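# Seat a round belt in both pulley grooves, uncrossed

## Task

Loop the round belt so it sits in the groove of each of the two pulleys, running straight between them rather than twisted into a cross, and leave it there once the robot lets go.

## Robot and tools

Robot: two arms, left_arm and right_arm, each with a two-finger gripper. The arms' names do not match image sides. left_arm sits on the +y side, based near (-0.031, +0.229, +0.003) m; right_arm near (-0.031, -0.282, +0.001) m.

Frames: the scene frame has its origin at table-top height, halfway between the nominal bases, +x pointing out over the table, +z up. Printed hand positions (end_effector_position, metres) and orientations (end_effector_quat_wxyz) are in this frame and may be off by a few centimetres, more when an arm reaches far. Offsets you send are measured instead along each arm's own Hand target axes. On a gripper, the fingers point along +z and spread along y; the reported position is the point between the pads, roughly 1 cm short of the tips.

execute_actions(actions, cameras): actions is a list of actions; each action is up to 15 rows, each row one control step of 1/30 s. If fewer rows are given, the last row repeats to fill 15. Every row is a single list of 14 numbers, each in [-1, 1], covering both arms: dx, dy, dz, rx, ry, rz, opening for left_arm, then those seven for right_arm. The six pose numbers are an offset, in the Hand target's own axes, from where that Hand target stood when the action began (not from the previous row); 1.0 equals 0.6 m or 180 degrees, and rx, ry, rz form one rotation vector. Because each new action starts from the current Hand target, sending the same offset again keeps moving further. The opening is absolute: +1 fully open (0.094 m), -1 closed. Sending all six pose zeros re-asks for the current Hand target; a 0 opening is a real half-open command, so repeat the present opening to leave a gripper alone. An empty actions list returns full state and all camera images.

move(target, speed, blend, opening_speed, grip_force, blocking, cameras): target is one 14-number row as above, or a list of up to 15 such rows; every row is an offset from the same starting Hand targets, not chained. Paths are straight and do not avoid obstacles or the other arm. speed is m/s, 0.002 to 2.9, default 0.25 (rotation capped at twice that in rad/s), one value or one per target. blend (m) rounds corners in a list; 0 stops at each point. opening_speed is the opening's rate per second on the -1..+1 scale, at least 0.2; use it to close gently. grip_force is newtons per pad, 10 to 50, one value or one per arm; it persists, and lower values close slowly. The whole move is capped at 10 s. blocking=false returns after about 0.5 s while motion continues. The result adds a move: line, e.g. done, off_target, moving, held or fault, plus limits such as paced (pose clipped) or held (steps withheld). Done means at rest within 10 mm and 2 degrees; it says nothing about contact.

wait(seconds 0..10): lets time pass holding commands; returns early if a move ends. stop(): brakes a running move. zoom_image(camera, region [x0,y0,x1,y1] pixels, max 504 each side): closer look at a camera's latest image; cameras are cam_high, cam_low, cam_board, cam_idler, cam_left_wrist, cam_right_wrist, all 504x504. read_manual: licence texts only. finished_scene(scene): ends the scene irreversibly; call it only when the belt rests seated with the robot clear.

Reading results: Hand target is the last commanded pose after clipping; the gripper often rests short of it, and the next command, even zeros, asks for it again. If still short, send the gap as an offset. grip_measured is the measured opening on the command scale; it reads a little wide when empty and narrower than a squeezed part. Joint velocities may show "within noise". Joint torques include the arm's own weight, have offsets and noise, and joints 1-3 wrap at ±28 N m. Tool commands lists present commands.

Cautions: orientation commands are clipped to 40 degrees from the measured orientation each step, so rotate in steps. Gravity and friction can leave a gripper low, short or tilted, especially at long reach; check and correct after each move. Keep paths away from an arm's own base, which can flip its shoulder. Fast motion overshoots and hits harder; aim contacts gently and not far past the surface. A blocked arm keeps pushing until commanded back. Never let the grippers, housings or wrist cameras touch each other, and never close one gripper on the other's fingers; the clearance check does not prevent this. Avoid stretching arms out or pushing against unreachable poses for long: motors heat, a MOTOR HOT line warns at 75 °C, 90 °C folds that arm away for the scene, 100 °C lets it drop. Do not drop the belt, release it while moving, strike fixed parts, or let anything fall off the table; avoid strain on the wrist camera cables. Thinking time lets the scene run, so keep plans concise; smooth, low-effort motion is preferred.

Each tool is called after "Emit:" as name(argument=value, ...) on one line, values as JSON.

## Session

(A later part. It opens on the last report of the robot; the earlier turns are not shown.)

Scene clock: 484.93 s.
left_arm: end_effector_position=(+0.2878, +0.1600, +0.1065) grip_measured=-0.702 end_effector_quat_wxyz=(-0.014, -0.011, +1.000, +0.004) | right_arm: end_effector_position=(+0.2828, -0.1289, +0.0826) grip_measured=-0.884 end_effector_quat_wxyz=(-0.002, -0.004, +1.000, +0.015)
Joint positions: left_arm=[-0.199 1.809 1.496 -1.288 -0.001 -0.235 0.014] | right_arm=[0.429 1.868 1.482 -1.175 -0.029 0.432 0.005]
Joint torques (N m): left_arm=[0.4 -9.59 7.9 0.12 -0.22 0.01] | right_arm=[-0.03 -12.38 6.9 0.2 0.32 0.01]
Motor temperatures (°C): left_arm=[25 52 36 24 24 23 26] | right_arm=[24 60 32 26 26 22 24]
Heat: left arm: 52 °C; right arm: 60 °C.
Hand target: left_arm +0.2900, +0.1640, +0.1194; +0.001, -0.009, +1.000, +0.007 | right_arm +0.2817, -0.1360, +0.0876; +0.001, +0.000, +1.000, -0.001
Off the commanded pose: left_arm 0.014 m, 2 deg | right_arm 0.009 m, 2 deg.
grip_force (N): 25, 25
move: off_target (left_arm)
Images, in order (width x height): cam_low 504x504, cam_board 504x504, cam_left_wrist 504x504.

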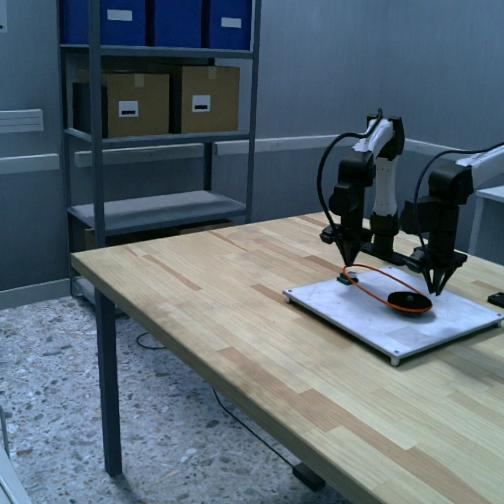

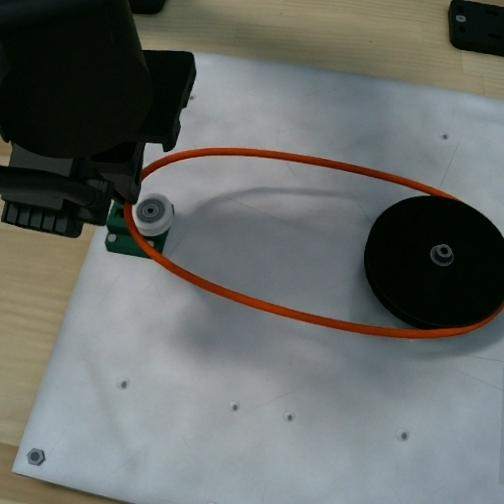

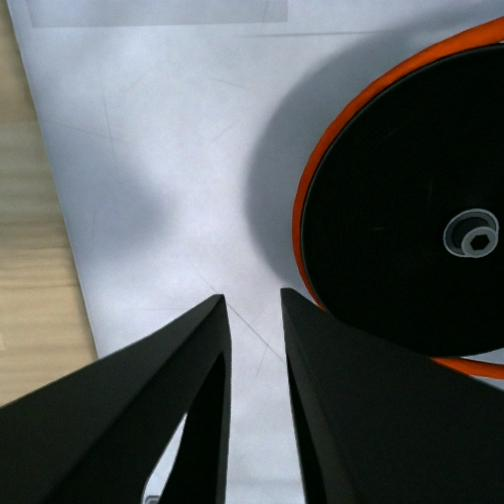

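Emit:
move(target=[0,0,-0.02,0,0,0,-0.7,0,-0.033,0,0,0,0,-0.97], speed=0.06, cameras=["cam_low","cam_board","cam_idler","cam_right_wrist"])

Emit:
zoom_image(camera="cam_low", region=[330, 240, 450, 340])

Emit:
zoom_image(camera="cam_idler", region=[130, 100, 382, 352])

Scene clock: 498.23 s.
left_arm: end_effector_position=(+0.2877, +0.1601, +0.1177) grip_measured=-0.702 end_effector_quat_wxyz=(-0.016, -0.011, +1.000, +0.004) | right_arm: end_effector_position=(+0.2831, -0.1387, +0.0783) grip_measured=-0.884 end_effector_quat_wxyz=(-0.010, -0.006, +1.000, +0.018)
Joint positions: left_arm=[-0.199 1.809 1.541 -1.335 -0.002 -0.235 0.014] | right_arm=[0.397 1.868 1.464 -1.171 -0.041 0.395 0.005]
Joint torques (N m): left_arm=[0.35 -9.61 8.31 0.13 -0.23 0.01] | right_arm=[-1.47 -15.23 4.93 0.24 0.44 -0.08]
Motor temperatures (°C): left_arm=[25 54 38 24 24 23 26] | right_arm=[24 58 33 26 26 22 24]
Heat: left arm: 54 °C; right arm: 58 °C.
Hand target: left_arm +0.2900, +0.1638, +0.1314; +0.001, -0.009, +1.000, +0.007 | right_arm +0.2817, -0.1558, +0.0877; +0.001, +0.000, +1.000, -0.001
Off the commanded pose: left_arm 0.014 m, 2 deg | right_arm 0.020 m, 3 deg.
grip_force (N): 25, 25
move: off_target (left_arm, right_arm)
Images, in order (width x height): cam_low 504x504, cam_board 504x504, cam_idler 504x504, cam_right_wrist 504x504.

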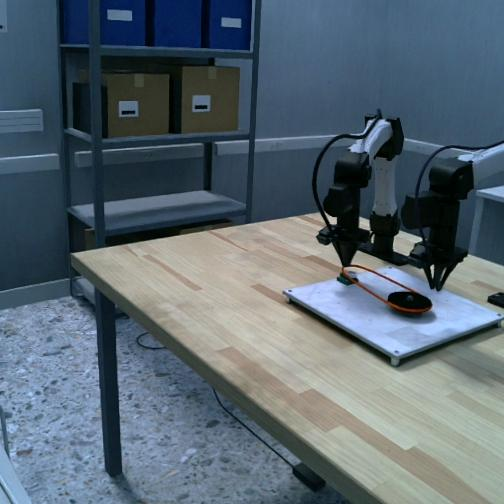

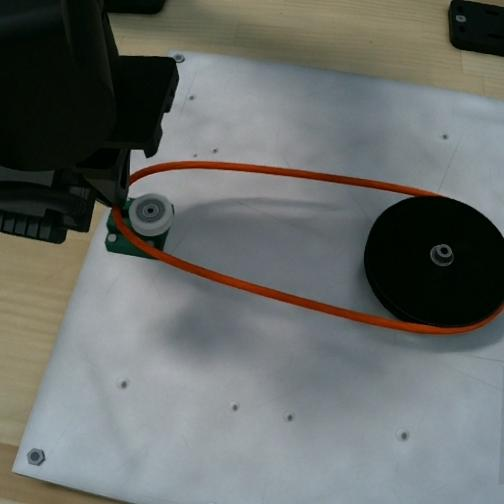

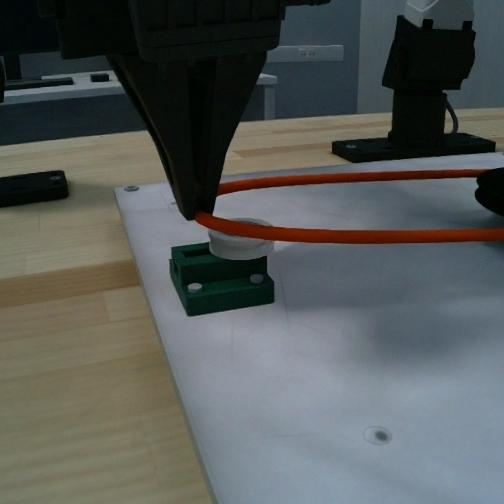

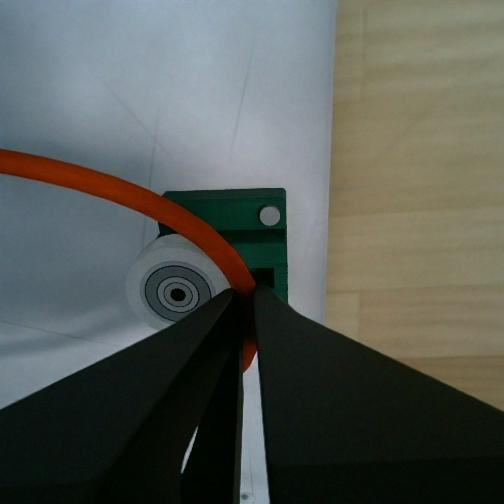

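Scaled by 4.200 from the camera's 504x504 image, which has a finer 720x720 frame.

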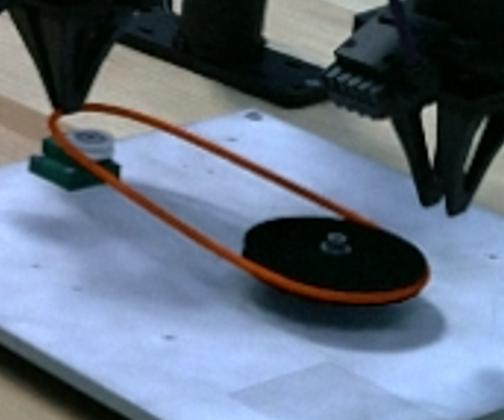

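Scaled by 2.000 from the camera's 504x504 image, which has a finer 720x720 frame.

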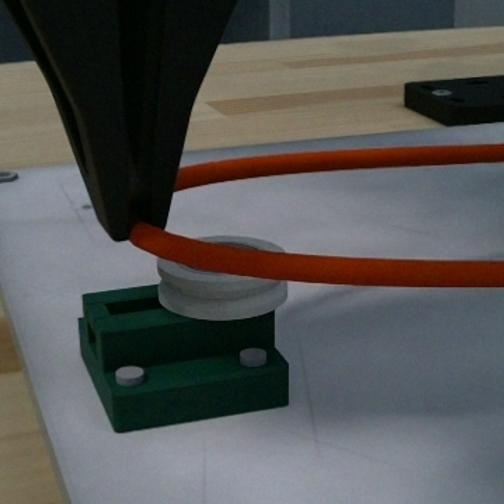

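Emit:
move(target=[0,0,0,0,0,0,-0.7,0.002,-0.022,0,0,0,0,-0.97], speed=0.06, cameras=["cam_low","cam_idler","cam_right_wrist"])

Emit:
zoom_image(camera="cam_idler", region=[130, 100, 382, 352])

Scene clock: 509.80 s.
left_arm: end_effector_position=(+0.2876, +0.1601, +0.1177) grip_measured=-0.702 end_effector_quat_wxyz=(-0.016, -0.011, +1.000, +0.005) | right_arm: end_effector_position=(+0.2837, -0.1423, +0.0800) grip_measured=-0.884 end_effector_quat_wxyz=(-0.005, -0.011, +0.999, +0.036)
Joint positions: left_arm=[-0.199 1.809 1.541 -1.335 -0.002 -0.235 0.014] | right_arm=[0.371 1.844 1.439 -1.149 -0.072 0.361 0.005]
Joint torques (N m): left_arm=[0.31 -9.63 8.23 0.12 -0.22 0] | right_arm=[-2.33 -14.79 4.6 0.06 0.7 -0.12]
Motor temperatures (°C): left_arm=[25 55 39 24 24 23 26] | right_arm=[24 61 33 26 26 22 24]
Heat: left arm: 55 °C; right arm: 61 °C.
Hand target: left_arm +0.2900, +0.1638, +0.1314; +0.001, -0.009, +1.000, +0.007 | right_arm +0.2805, -0.1691, +0.0877; +0.001, +0.000, +1.000, -0.001
Off the commanded pose: left_arm 0.014 m, 2 deg | right_arm 0.028 m, 5 deg.
grip_force (N): 25, 25
move: off_target (left_arm, right_arm)
Images, in order (width x height): cam_low 504x504, cam_idler 504x504, cam_right_wrist 504x504.

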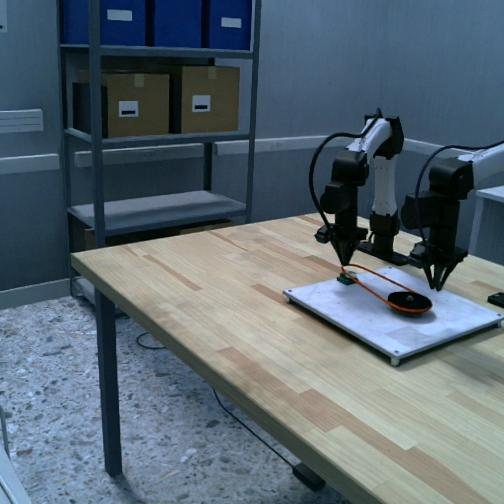

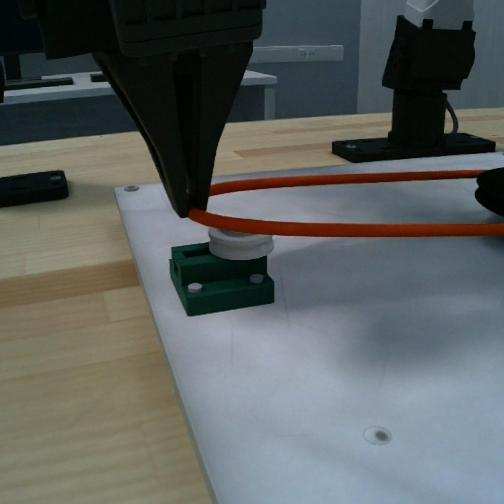

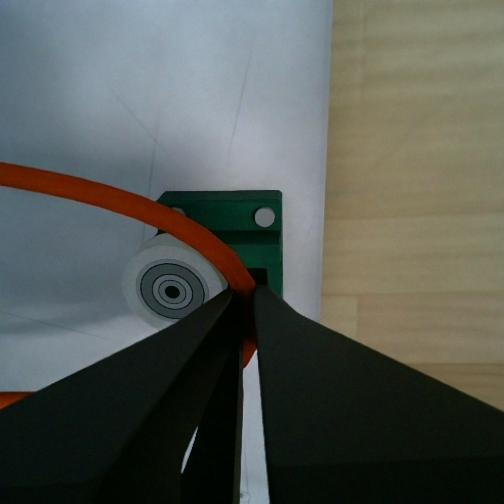

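Scaled by 2.000 from the camera's 504x504 image, which has a finer 720x720 frame.

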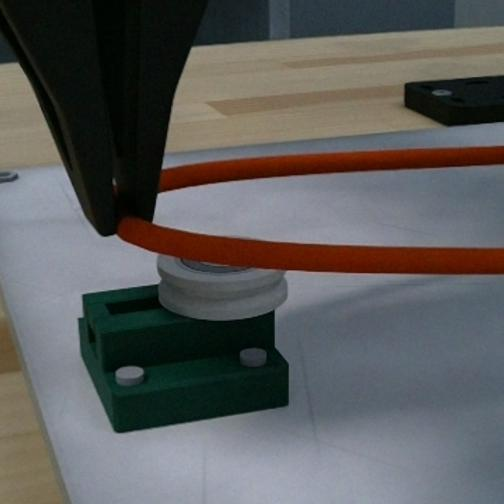

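Emit:
move(target=[0,0,0,0,0,0,-0.7,0.003,-0.015,0,0.028,0,0,-0.97], speed=0.06, cameras=["cam_board","cam_idler","cam_right_wrist"])

Emit:
zoom_image(camera="cam_idler", region=[130, 100, 382, 352])

Emit:
zoom_image(camera="cam_right_wrist", region=[100, 200, 300, 400])

Scene clock: 524.20 s.
left_arm: end_effector_position=(+0.2876, +0.1601, +0.1177) grip_measured=-0.702 end_effector_quat_wxyz=(-0.016, -0.011, +1.000, +0.005) | right_arm: end_effector_position=(+0.2845, -0.1445, +0.0797) grip_measured=-0.884 end_effector_quat_wxyz=(+0.000, -0.014, +1.000, +0.023)
Joint positions: left_arm=[-0.199 1.809 1.541 -1.335 -0.002 -0.235 0.014] | right_arm=[0.378 1.844 1.439 -1.149 -0.043 0.363 0.005]
Joint torques (N m): left_arm=[0.36 -9.57 8.24 0.11 -0.22 -0.01] | right_arm=[-1.22 -13.82 5.82 -0.16 1.25 0.01]
Motor temperatures (°C): left_arm=[25 56 40 24 24 23 26] | right_arm=[24 60 32 26 26 22 24]
Heat: left arm: 56 °C; right arm: 60 °C.
Hand target: left_arm +0.2900, +0.1638, +0.1314; +0.001, -0.009, +1.000, +0.007 | right_arm +0.2787, -0.1781, +0.0877; +0.001, +0.000, +0.999, -0.045
Off the commanded pose: left_arm 0.014 m, 2 deg | right_arm 0.035 m, 8 deg.
grip_force (N): 25, 25
move: off_target (left_arm, right_arm)
Images, in order (width x height): cam_board 504x504, cam_idler 504x504, cam_right_wrist 504x504.

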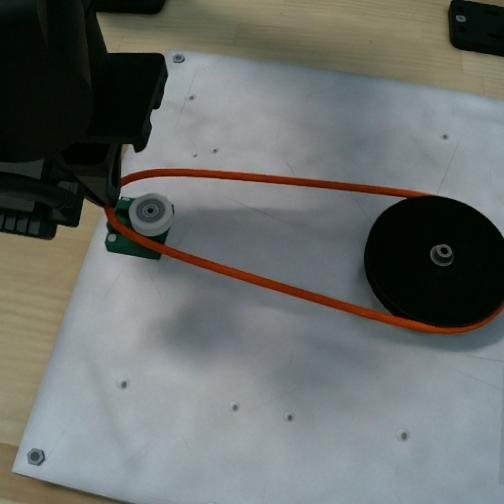

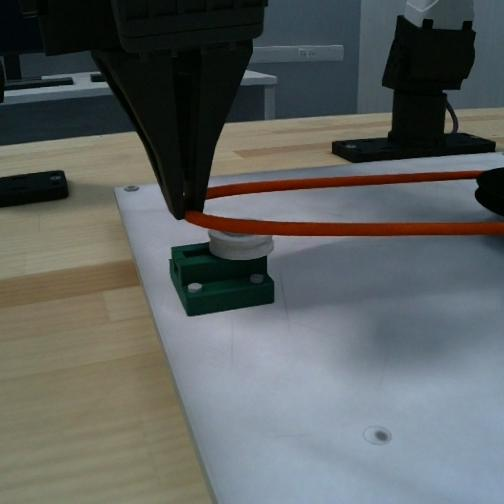

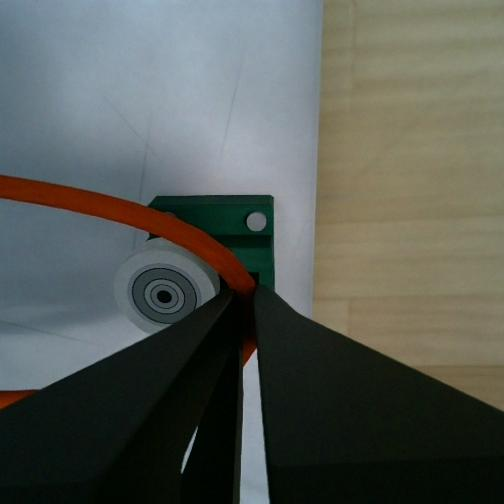

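Scaled by 2.000 from the camera's 504x504 image, which has a finer 720x720 frame.

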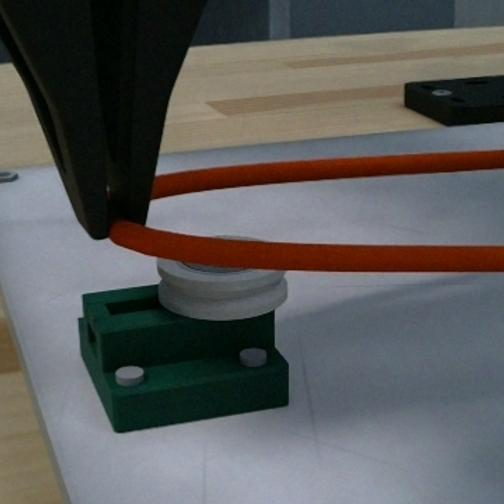

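Scaled by 2.520 from the camera's 504x504 image, which has a finer 720x720 frame.

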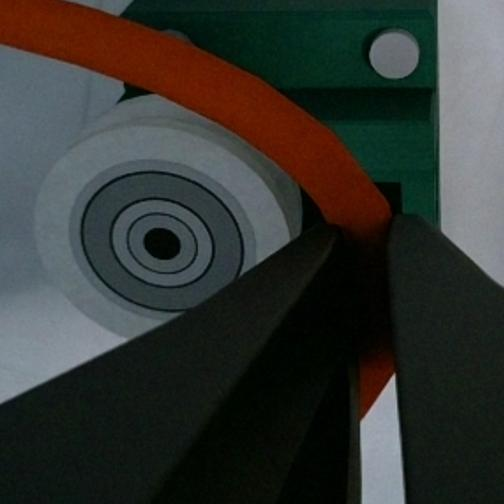

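Emit:
move(target=[0,0,0,0,0,0,-0.7,0.003,0,0.024,0,0,0,-0.97], speed=0.05, cameras=["cam_board","cam_idler","cam_right_wrist"])

Emit:
zoom_image(camera="cam_idler", region=[130, 100, 382, 352])

Emit:
zoom_image(camera="cam_right_wrist", region=[100, 200, 300, 400])

Scene clock: 532.67 s.
left_arm: end_effector_position=(+0.2876, +0.1601, +0.1177) grip_measured=-0.702 end_effector_quat_wxyz=(-0.016, -0.011, +1.000, +0.005) | right_arm: end_effector_position=(+0.2839, -0.1450, +0.0703) grip_measured=-0.884 end_effector_quat_wxyz=(+0.002, -0.013, +1.000, +0.023)
Joint positions: left_arm=[-0.199 1.809 1.541 -1.335 -0.002 -0.235 0.014] | right_arm=[0.378 1.844 1.401 -1.107 -0.042 0.363 0.005]
Joint torques (N m): left_arm=[0.32 -9.59 8.23 0.13 -0.24 0] | right_arm=[-1.4 -13.52 4.48 -0.1 1.23 -0.01]
Motor temperatures (°C): left_arm=[25 57 41 24 24 23 26] | right_arm=[24 59 32 26 27 22 24]
Heat: left arm: 57 °C; right arm: 59 °C.
Hand target: left_arm +0.2900, +0.1638, +0.1314; +0.001, -0.009, +1.000, +0.007 | right_arm +0.2770, -0.1793, +0.0734; +0.001, +0.000, +0.999, -0.045
Off the commanded pose: left_arm 0.014 m, 2 deg | right_arm 0.035 m, 8 deg.
grip_force (N): 25, 25
move: off_target (left_arm, right_arm)
Images, in order (width x height): cam_board 504x504, cam_idler 504x504, cam_right_wrist 504x504.

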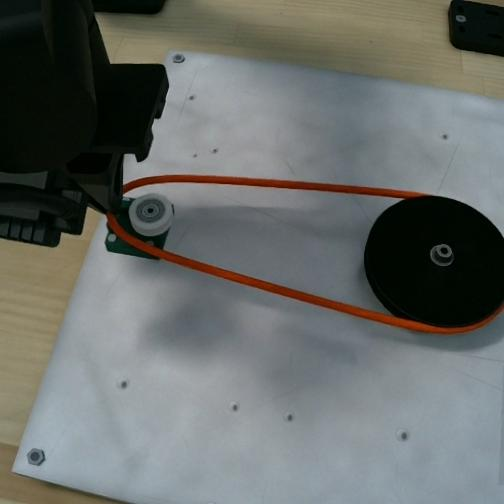

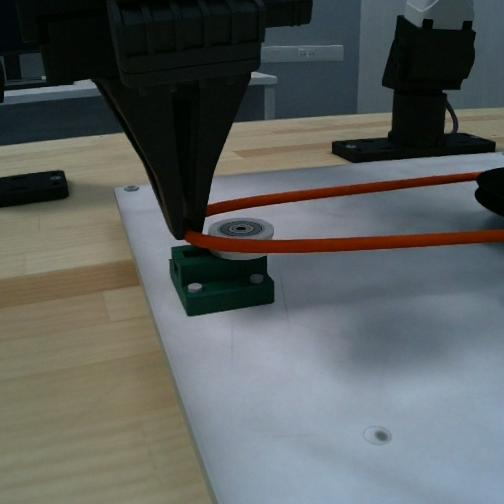

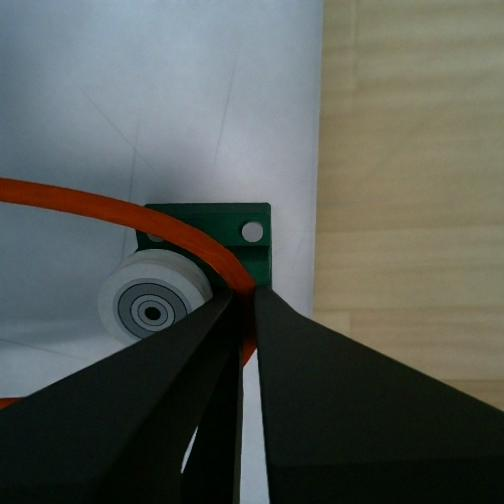

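Scaled by 2.000 from the camera's 504x504 image, which has a finer 720x720 frame.

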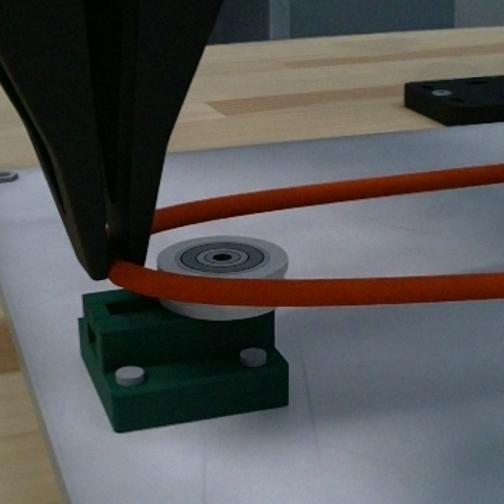

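Scaled by 2.520 from the camera's 504x504 image, which has a finer 720x720 frame.

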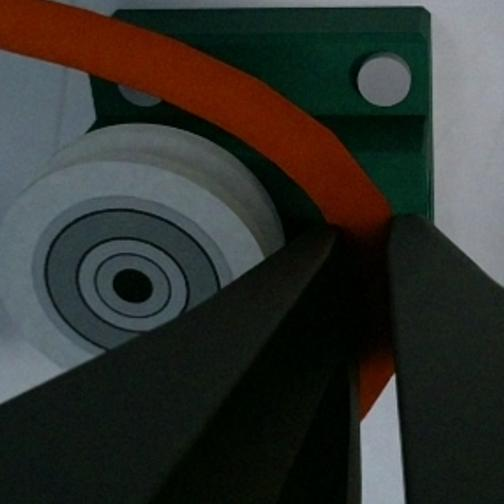

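Emit:
move(target=[0,0,0,0,0,0,-0.7,0.003,0.001,0.009,0,0,0,-0.97], speed=0.03, cameras=["cam_board","cam_idler","cam_right_wrist"])

Emit:
zoom_image(camera="cam_idler", region=[130, 150, 330, 350])

Emit:
zoom_image(camera="cam_right_wrist", region=[100, 200, 300, 400])

Scene clock: 545.93 s.
left_arm: end_effector_position=(+0.2876, +0.1601, +0.1177) grip_measured=-0.702 end_effector_quat_wxyz=(-0.016, -0.011, +1.000, +0.005) | right_arm: end_effector_position=(+0.2833, -0.1452, +0.0646) grip_measured=-0.884 end_effector_quat_wxyz=(+0.003, -0.013, +1.000, +0.024)
Joint positions: left_arm=[-0.199 1.809 1.541 -1.335 -0.002 -0.235 0.014] | right_arm=[0.378 1.844 1.378 -1.082 -0.042 0.364 0.005]
Joint torques (N m): left_arm=[0.38 -9.62 8.24 0.11 -0.22 -0.01] | right_arm=[-1.43 -13.82 4.22 -0.05 1.23 0.02]
Motor temperatures (°C): left_arm=[25 58 41 24 24 23 26] | right_arm=[24 59 32 26 28 22 24]
Heat: left arm: 58 °C; right arm: 59 °C.
Hand target: left_arm +0.2900, +0.1638, +0.1314; +0.001, -0.009, +1.000, +0.007 | right_arm +0.2752, -0.1792, +0.0680; +0.001, +0.000, +0.999, -0.045
Off the commanded pose: left_arm 0.014 m, 2 deg | right_arm 0.035 m, 8 deg.
grip_force (N): 25, 25
move: off_target (left_arm, right_arm)
Images, in order (width x height): cam_board 504x504, cam_idler 504x504, cam_right_wrist 504x504.

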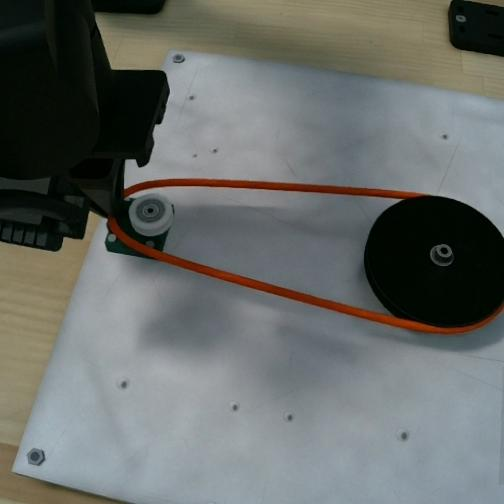

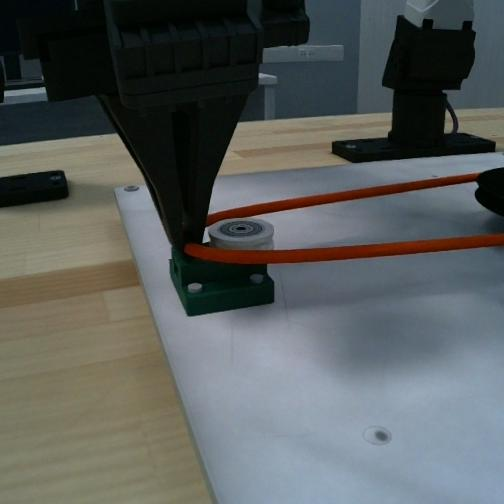

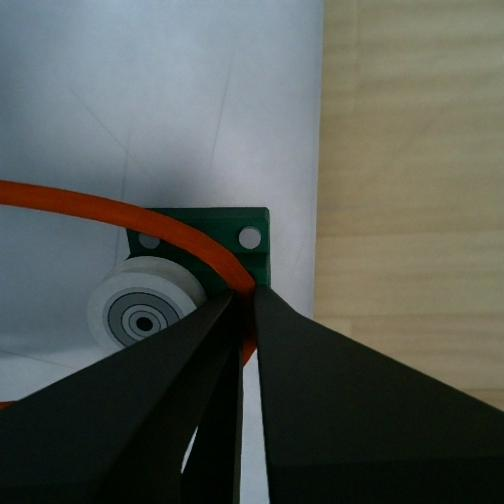

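Scaled by 2.520 from the camera's 504x504 image, which has a finer 720x720 frame.

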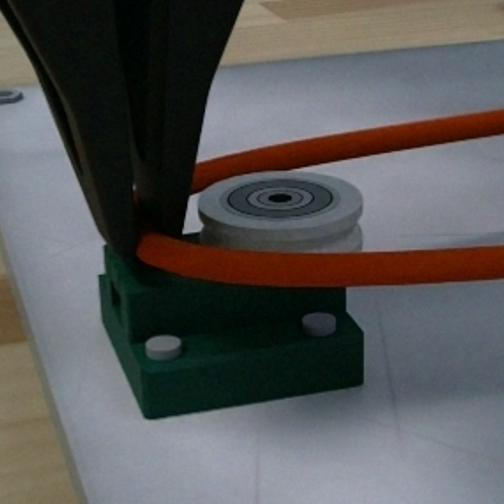

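Scaled by 2.520 from the camera's 504x504 image, which has a finer 720x720 frame.

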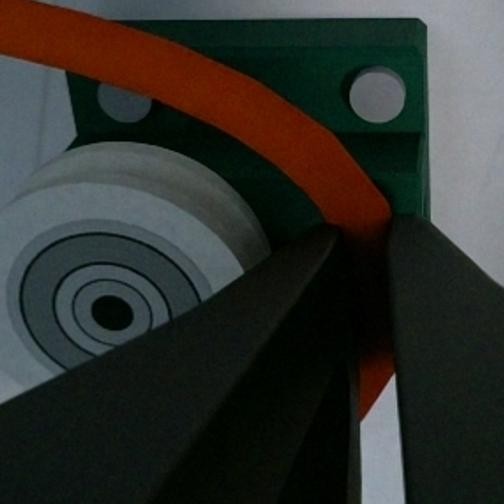

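Emit:
move(target=[0,0,0,0,0,0,-0.7,0.0,-0.005,0.0,0,0,0,-0.8], speed=0.03, opening_speed=0.3, cameras=["cam_board","cam_idler","cam_right_wrist"])

Emit:
zoom_image(camera="cam_idler", region=[130, 150, 330, 350])

Emit:
zoom_image(camera="cam_right_wrist", region=[100, 200, 300, 400])

Scene clock: 587.23 s.
left_arm: end_effector_position=(+0.2876, +0.1601, +0.1177) grip_measured=-0.702 end_effector_quat_wxyz=(-0.016, -0.011, +1.000, +0.005) | right_arm: end_effector_position=(+0.2839, -0.1467, +0.0645) grip_measured=-0.801 end_effector_quat_wxyz=(+0.005, -0.014, +1.000, +0.019)
Joint positions: left_arm=[-0.199 1.809 1.541 -1.335 -0.002 -0.235 0.014] | right_arm=[0.379 1.844 1.378 -1.082 -0.032 0.364 0.009]
Joint torques (N m): left_arm=[0.36 -9.57 8.28 0.11 -0.23 -0.02] | right_arm=[-2.15 -14.01 3.97 -0.06 1.14 -0.05]
Motor temperatures (°C): left_arm=[25 59 43 23 24 23 26] | right_arm=[24 59 31 25 29 22 24]
Heat: left arm: 59 °C; right arm: 59 °C.
Hand target: left_arm +0.2900, +0.1638, +0.1314; +0.001, -0.009, +1.000, +0.007 | right_arm +0.2752, -0.1823, +0.0682; +0.001, +0.000, +0.999, -0.045
Off the commanded pose: left_arm 0.014 m, 2 deg | right_arm 0.037 m, 8 deg.
grip_force (N): 25, 25
move: off_target (left_arm, right_arm)
Images, in order (width x height): cam_board 504x504, cam_idler 504x504, cam_right_wrist 504x504.

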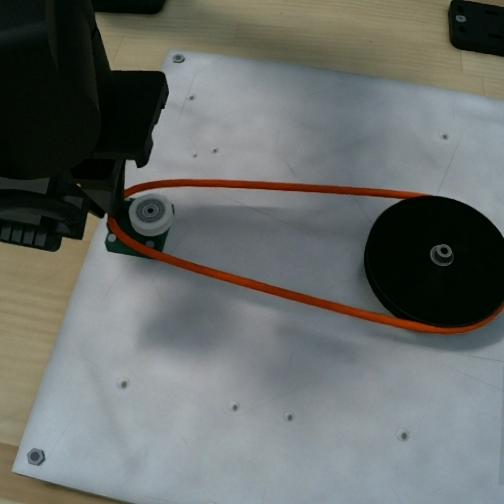

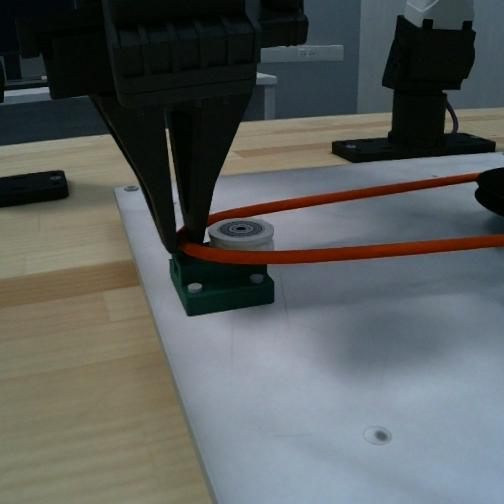

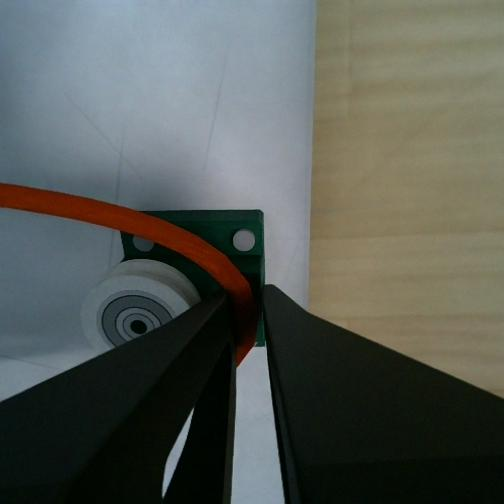

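Scaled by 2.520 from the camera's 504x504 image, which has a finer 720x720 frame.

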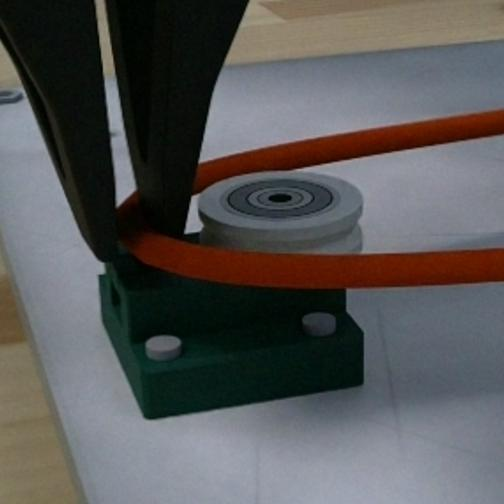

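Scaled by 2.520 from the camera's 504x504 image, which has a finer 720x720 frame.

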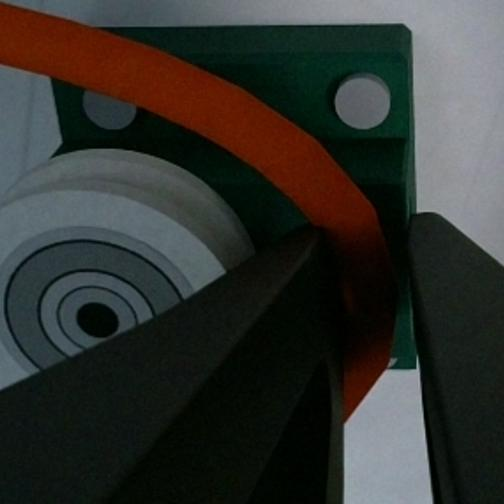

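Emit:
move(target=[0,0,0,0,0,0,-0.7,-0.02,0.004,0.0,0,0,-0.14,-0.8], speed=0.06, cameras=["cam_board","cam_idler","cam_right_wrist"])

Emit:
zoom_image(camera="cam_idler", region=[130, 150, 330, 350])

Emit:
zoom_image(camera="cam_right_wrist", region=[100, 200, 300, 400])

Scene clock: 600.03 s.
left_arm: end_effector_position=(+0.2876, +0.1601, +0.1177) grip_measured=-0.702 end_effector_quat_wxyz=(-0.016, -0.011, +1.000, +0.005) | right_arm: end_effector_position=(+0.2870, -0.1455, +0.0673) grip_measured=-0.801 end_effector_quat_wxyz=(+0.014, -0.228, +0.973, +0.018)
Joint positions: left_arm=[-0.199 1.809 1.541 -1.335 -0.002 -0.235 0.014] | right_arm=[0.379 1.844 1.389 -1.082 -0.031 -0.07 0.009]
Joint torques (N m): left_arm=[0.34 -9.54 8.23 0.11 -0.23 0] | right_arm=[-2.54 -10.18 7.88 -0.14 1.12 -0.19]
Motor temperatures (°C): left_arm=[25 59 43 23 24 23 26] | right_arm=[24 59 31 25 29 22 24]
Heat: left arm: 59 °C; right arm: 59 °C.
Hand target: left_arm +0.2900, +0.1638, +0.1314; +0.001, -0.009, +1.000, +0.007 | right_arm +0.2872, -0.1799, +0.0680; -0.009, -0.218, +0.975, -0.044
Off the commanded pose: left_arm 0.014 m, 2 deg | right_arm 0.034 m, 8 deg.
grip_force (N): 25, 25
move: off_target (left_arm, right_arm)
Images, in order (width x height): cam_board 504x504, cam_idler 504x504, cam_right_wrist 504x504.

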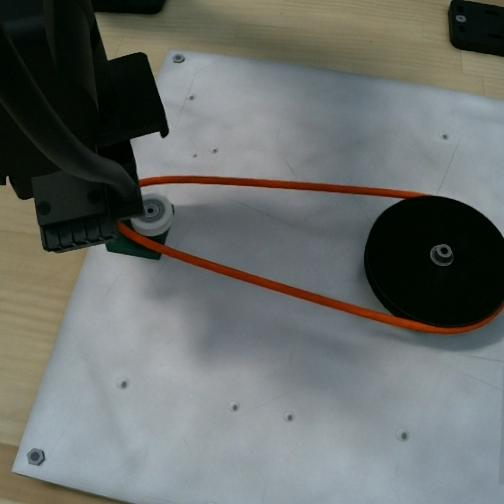

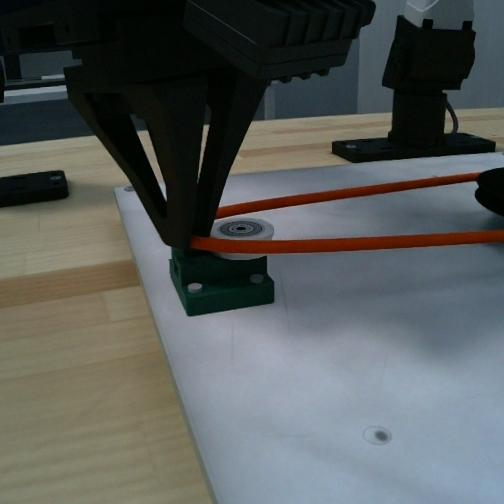

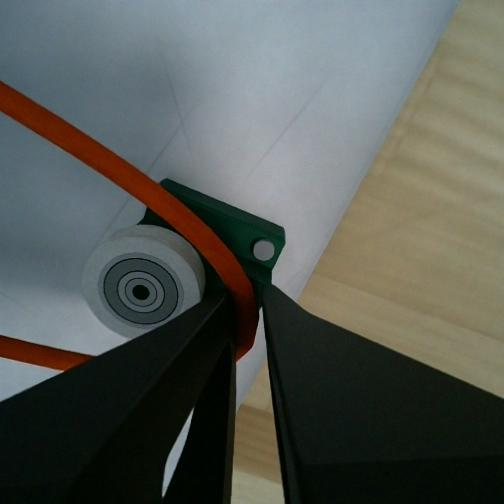

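Scaled by 2.520 from the camera's 504x504 image, which has a finer 720x720 frame.

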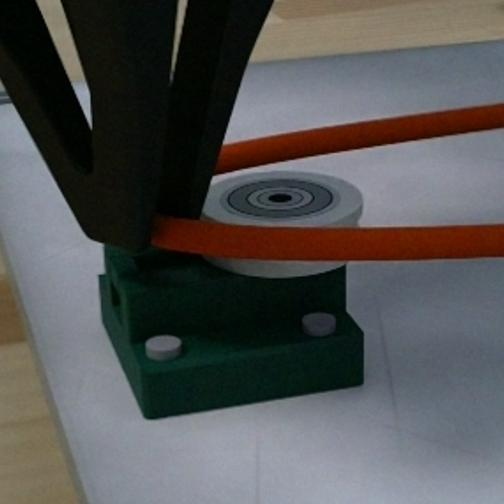

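Scaled by 2.520 from the camera's 504x504 image, which has a finer 720x720 frame.

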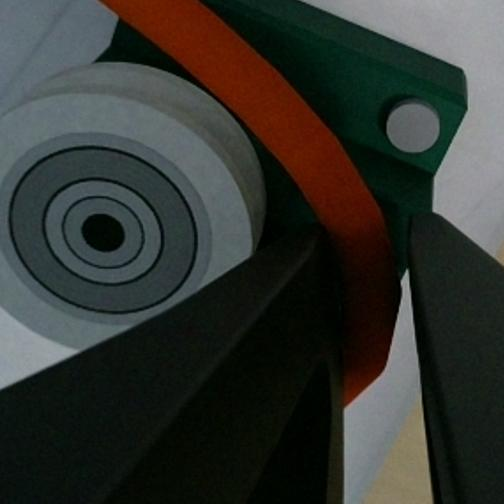

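Emit:
move(target=[0,0,0,0,0,0,-0.7,-0.036,-0.002,0.006,0,0,-0.1,-0.8], speed=0.06, cameras=["cam_board","cam_idler","cam_right_wrist"])

Emit:
zoom_image(camera="cam_idler", region=[130, 150, 330, 350])

Emit:
zoom_image(camera="cam_right_wrist", region=[100, 200, 300, 400])

Scene clock: 615.67 s.
left_arm: end_effector_position=(+0.2876, +0.1601, +0.1177) grip_measured=-0.702 end_effector_quat_wxyz=(-0.016, -0.011, +1.000, +0.005) | right_arm: end_effector_position=(+0.3025, -0.1414, +0.0620) grip_measured=-0.801 end_effector_quat_wxyz=(+0.006, -0.377, +0.926, +0.010)
Joint positions: left_arm=[-0.199 1.809 1.541 -1.335 -0.002 -0.235 0.014] | right_arm=[0.379 1.927 1.478 -1.109 -0.019 -0.383 0.009]
Joint torques (N m): left_arm=[0.27 -9.69 8.24 0.12 -0.24 -0.01] | right_arm=[-2.37 -10.99 8.13 0.03 1.02 -0.19]
Motor temperatures (°C): left_arm=[25 60 43 23 24 23 26] | right_arm=[25 56 32 25 29 22 24]
Heat: left arm: 60 °C; right arm: 56 °C.
Hand target: left_arm +0.2900, +0.1638, +0.1314; +0.001, -0.009, +1.000, +0.007 | right_arm +0.3073, -0.1721, +0.0638; -0.015, -0.368, +0.929, -0.042
Off the commanded pose: left_arm 0.014 m, 2 deg | right_arm 0.031 m, 7 deg.
grip_force (N): 25, 25
move: off_target (left_arm, right_arm)
Images, in order (width x height): cam_board 504x504, cam_idler 504x504, cam_right_wrist 504x504.

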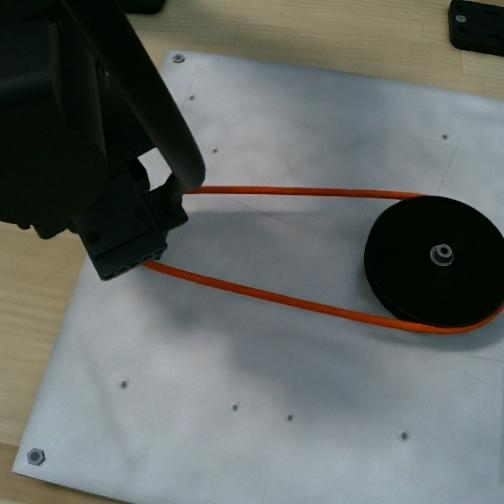

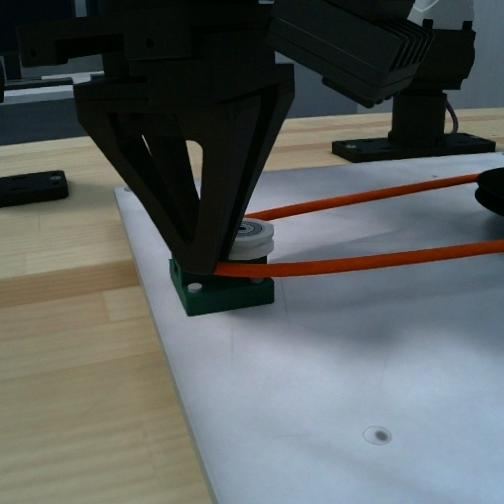

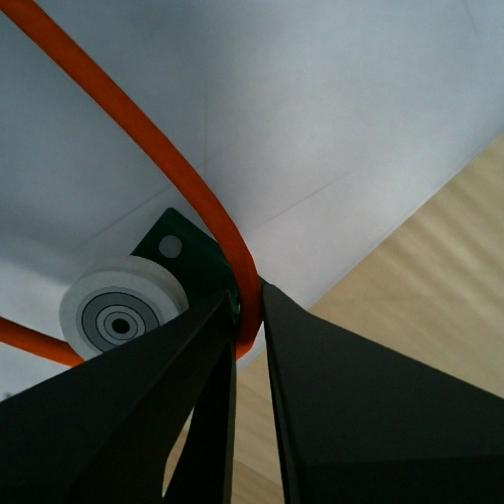

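Scaled by 2.520 from the camera's 504x504 image, which has a finer 720x720 frame.

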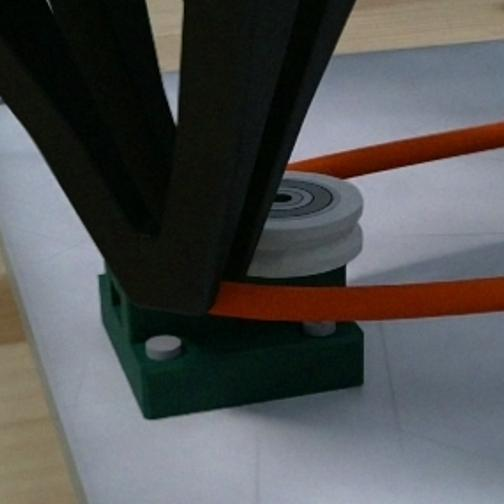

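Scaled by 2.520 from the camera's 504x504 image, which has a finer 720x720 frame.

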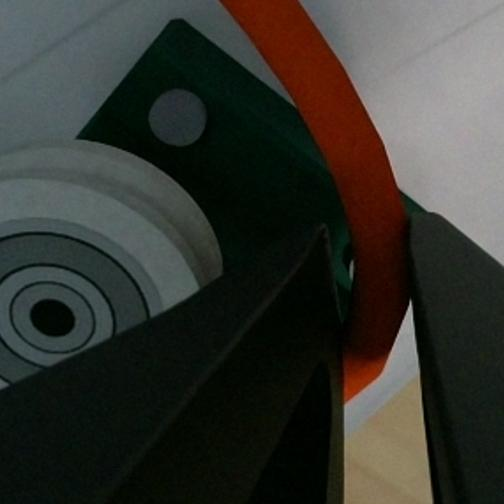

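Emit:
move(target=[0,0,0,0,0,0,-0.7,-0.045,0.024,-0.003,0,0,-0.167,-0.8], speed=0.06, cameras=["cam_board","cam_idler","cam_right_wrist"])

Emit:
zoom_image(camera="cam_idler", region=[130, 150, 330, 350])

Emit:
zoom_image(camera="cam_right_wrist", region=[100, 200, 300, 400])

Scene clock: 633.33 s.
left_arm: end_effector_position=(+0.2876, +0.1601, +0.1177) grip_measured=-0.702 end_effector_quat_wxyz=(-0.016, -0.011, +1.000, +0.005) | right_arm: end_effector_position=(+0.3125, -0.1307, +0.0603) grip_measured=-0.801 end_effector_quat_wxyz=(-0.010, -0.592, +0.806, -0.008)
Joint positions: left_arm=[-0.199 1.809 1.541 -1.335 -0.002 -0.235 0.014] | right_arm=[0.414 2.007 1.584 -1.164 0.02 -0.843 0.009]
Joint torques (N m): left_arm=[0.4 -9.57 8.21 0.11 -0.22 -0.01] | right_arm=[-0.35 -11.56 8.35 0.11 0.64 -0.2]
Motor temperatures (°C): left_arm=[25 60 44 23 24 23 25] | right_arm=[25 53 33 25 29 22 24]
Heat: left arm: 60 °C; right arm: 53 °C.
Hand target: left_arm +0.2900, +0.1638, +0.1314; +0.001, -0.009, +1.000, +0.007 | right_arm +0.3170, -0.1430, +0.0630; -0.026, -0.596, +0.802, -0.037
Off the commanded pose: left_arm 0.014 m, 2 deg | right_arm 0.014 m, 4 deg.
grip_force (N): 25, 25
move: off_target (left_arm, right_arm)
Images, in order (width x height): cam_board 504x504, cam_idler 504x504, cam_right_wrist 504x504.

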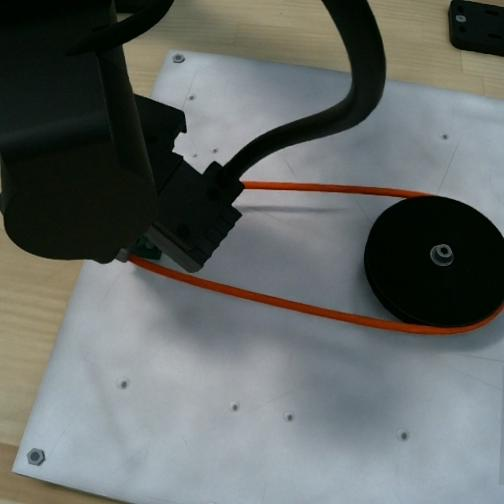

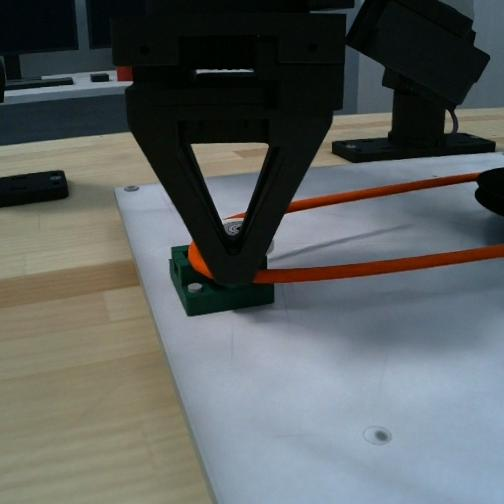

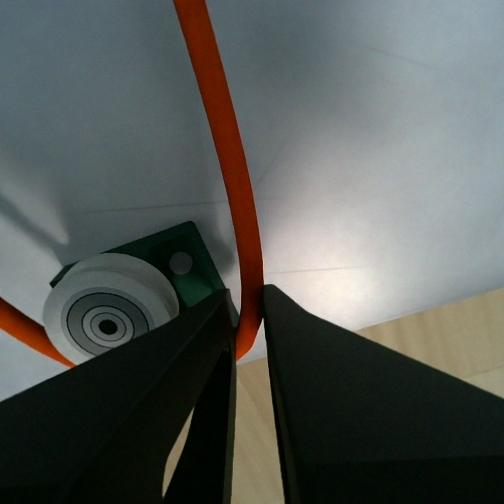

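Scaled by 2.520 from the camera's 504x504 image, which has a finer 720x720 frame.

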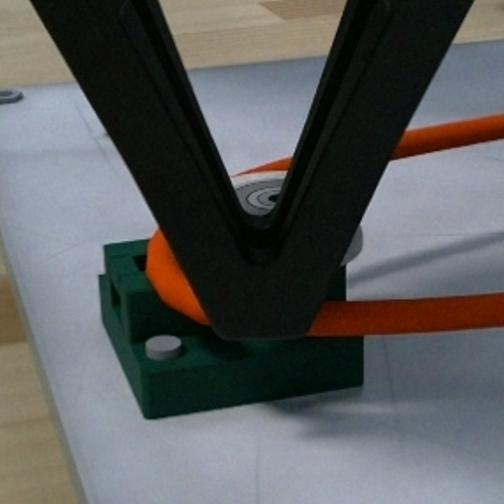

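Scaled by 2.520 from the camera's 504x504 image, which has a finer 720x720 frame.

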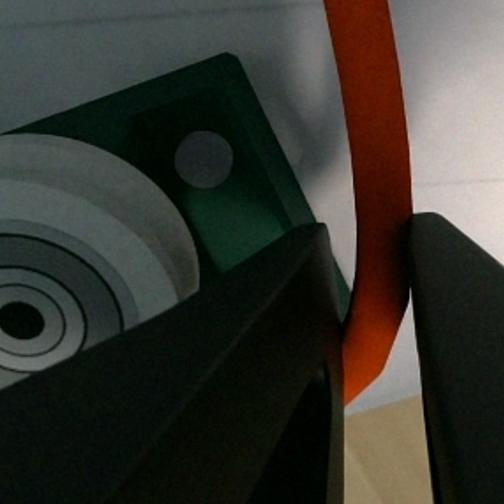

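Emit:
move(target=[0,0,0,0,0,0,-0.7,-0.043,0.02,-0.003,0,0,-0.08,-0.8], speed=0.06, cameras=["cam_board","cam_idler","cam_right_wrist"])

Emit:
zoom_image(camera="cam_idler", region=[130, 150, 330, 350])

Emit:
zoom_image(camera="cam_right_wrist", region=[0, 200, 300, 500])

Scene clock: 645.30 s.
left_arm: end_effector_position=(+0.2876, +0.1601, +0.1177) grip_measured=-0.702 end_effector_quat_wxyz=(-0.016, -0.011, +1.000, +0.005) | right_arm: end_effector_position=(+0.3117, -0.1129, +0.0592) grip_measured=-0.801 end_effector_quat_wxyz=(+0.021, +0.686, -0.727, +0.025)
Joint positions: left_arm=[-0.199 1.809 1.541 -1.335 -0.002 -0.235 0.014] | right_arm=[0.475 2.045 1.633 -1.188 0.06 -1.025 0.009]
Joint torques (N m): left_arm=[0.29 -9.58 8.28 0.12 -0.22 -0.01] | right_arm=[0.42 -12.1 8.57 0.12 0.15 -0.15]
Motor temperatures (°C): left_arm=[25 60 44 23 24 23 25] | right_arm=[24 54 34 25 28 22 24]
Heat: left arm: 60 °C; right arm: 54 °C.
Hand target: left_arm +0.2900, +0.1638, +0.1314; +0.001, -0.009, +1.000, +0.007 | right_arm +0.3131, -0.1149, +0.0622; +0.030, +0.692, -0.721, +0.033
Off the commanded pose: left_arm 0.014 m, 2 deg | right_arm 0.004 m, 2 deg.
grip_force (N): 25, 25
move: off_target (left_arm)
Images, in order (width x height): cam_board 504x504, cam_idler 504x504, cam_right_wrist 504x504.

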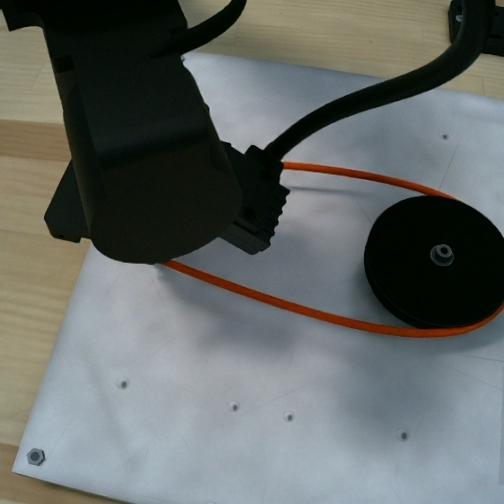

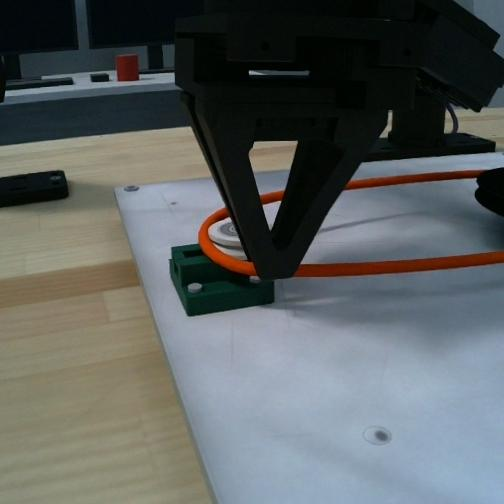

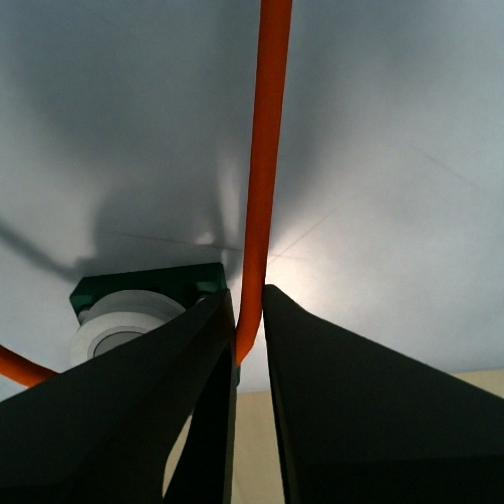

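Scaled by 2.520 from the camera's 504x504 image, which has a finer 720x720 frame.

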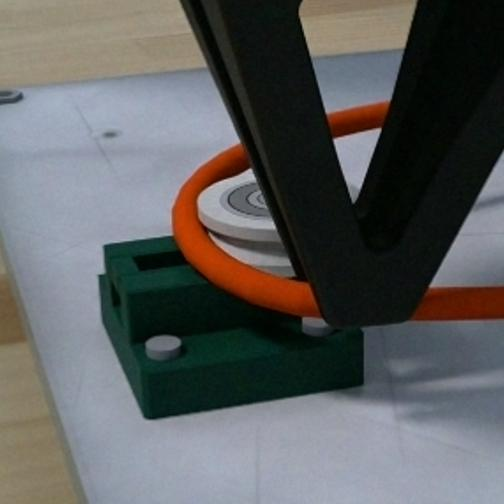

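Scaled by 1.680 from the camera's 504x504 image, which has a finer 720x720 frame.

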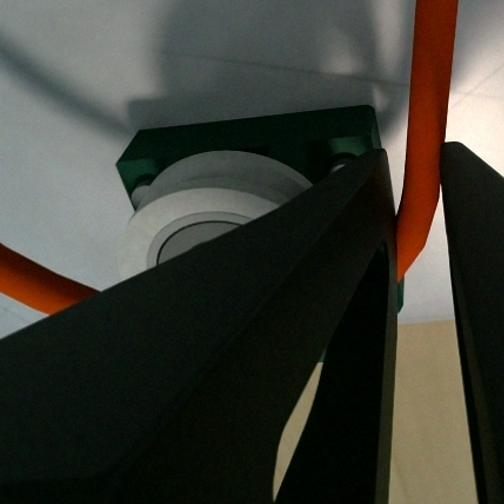

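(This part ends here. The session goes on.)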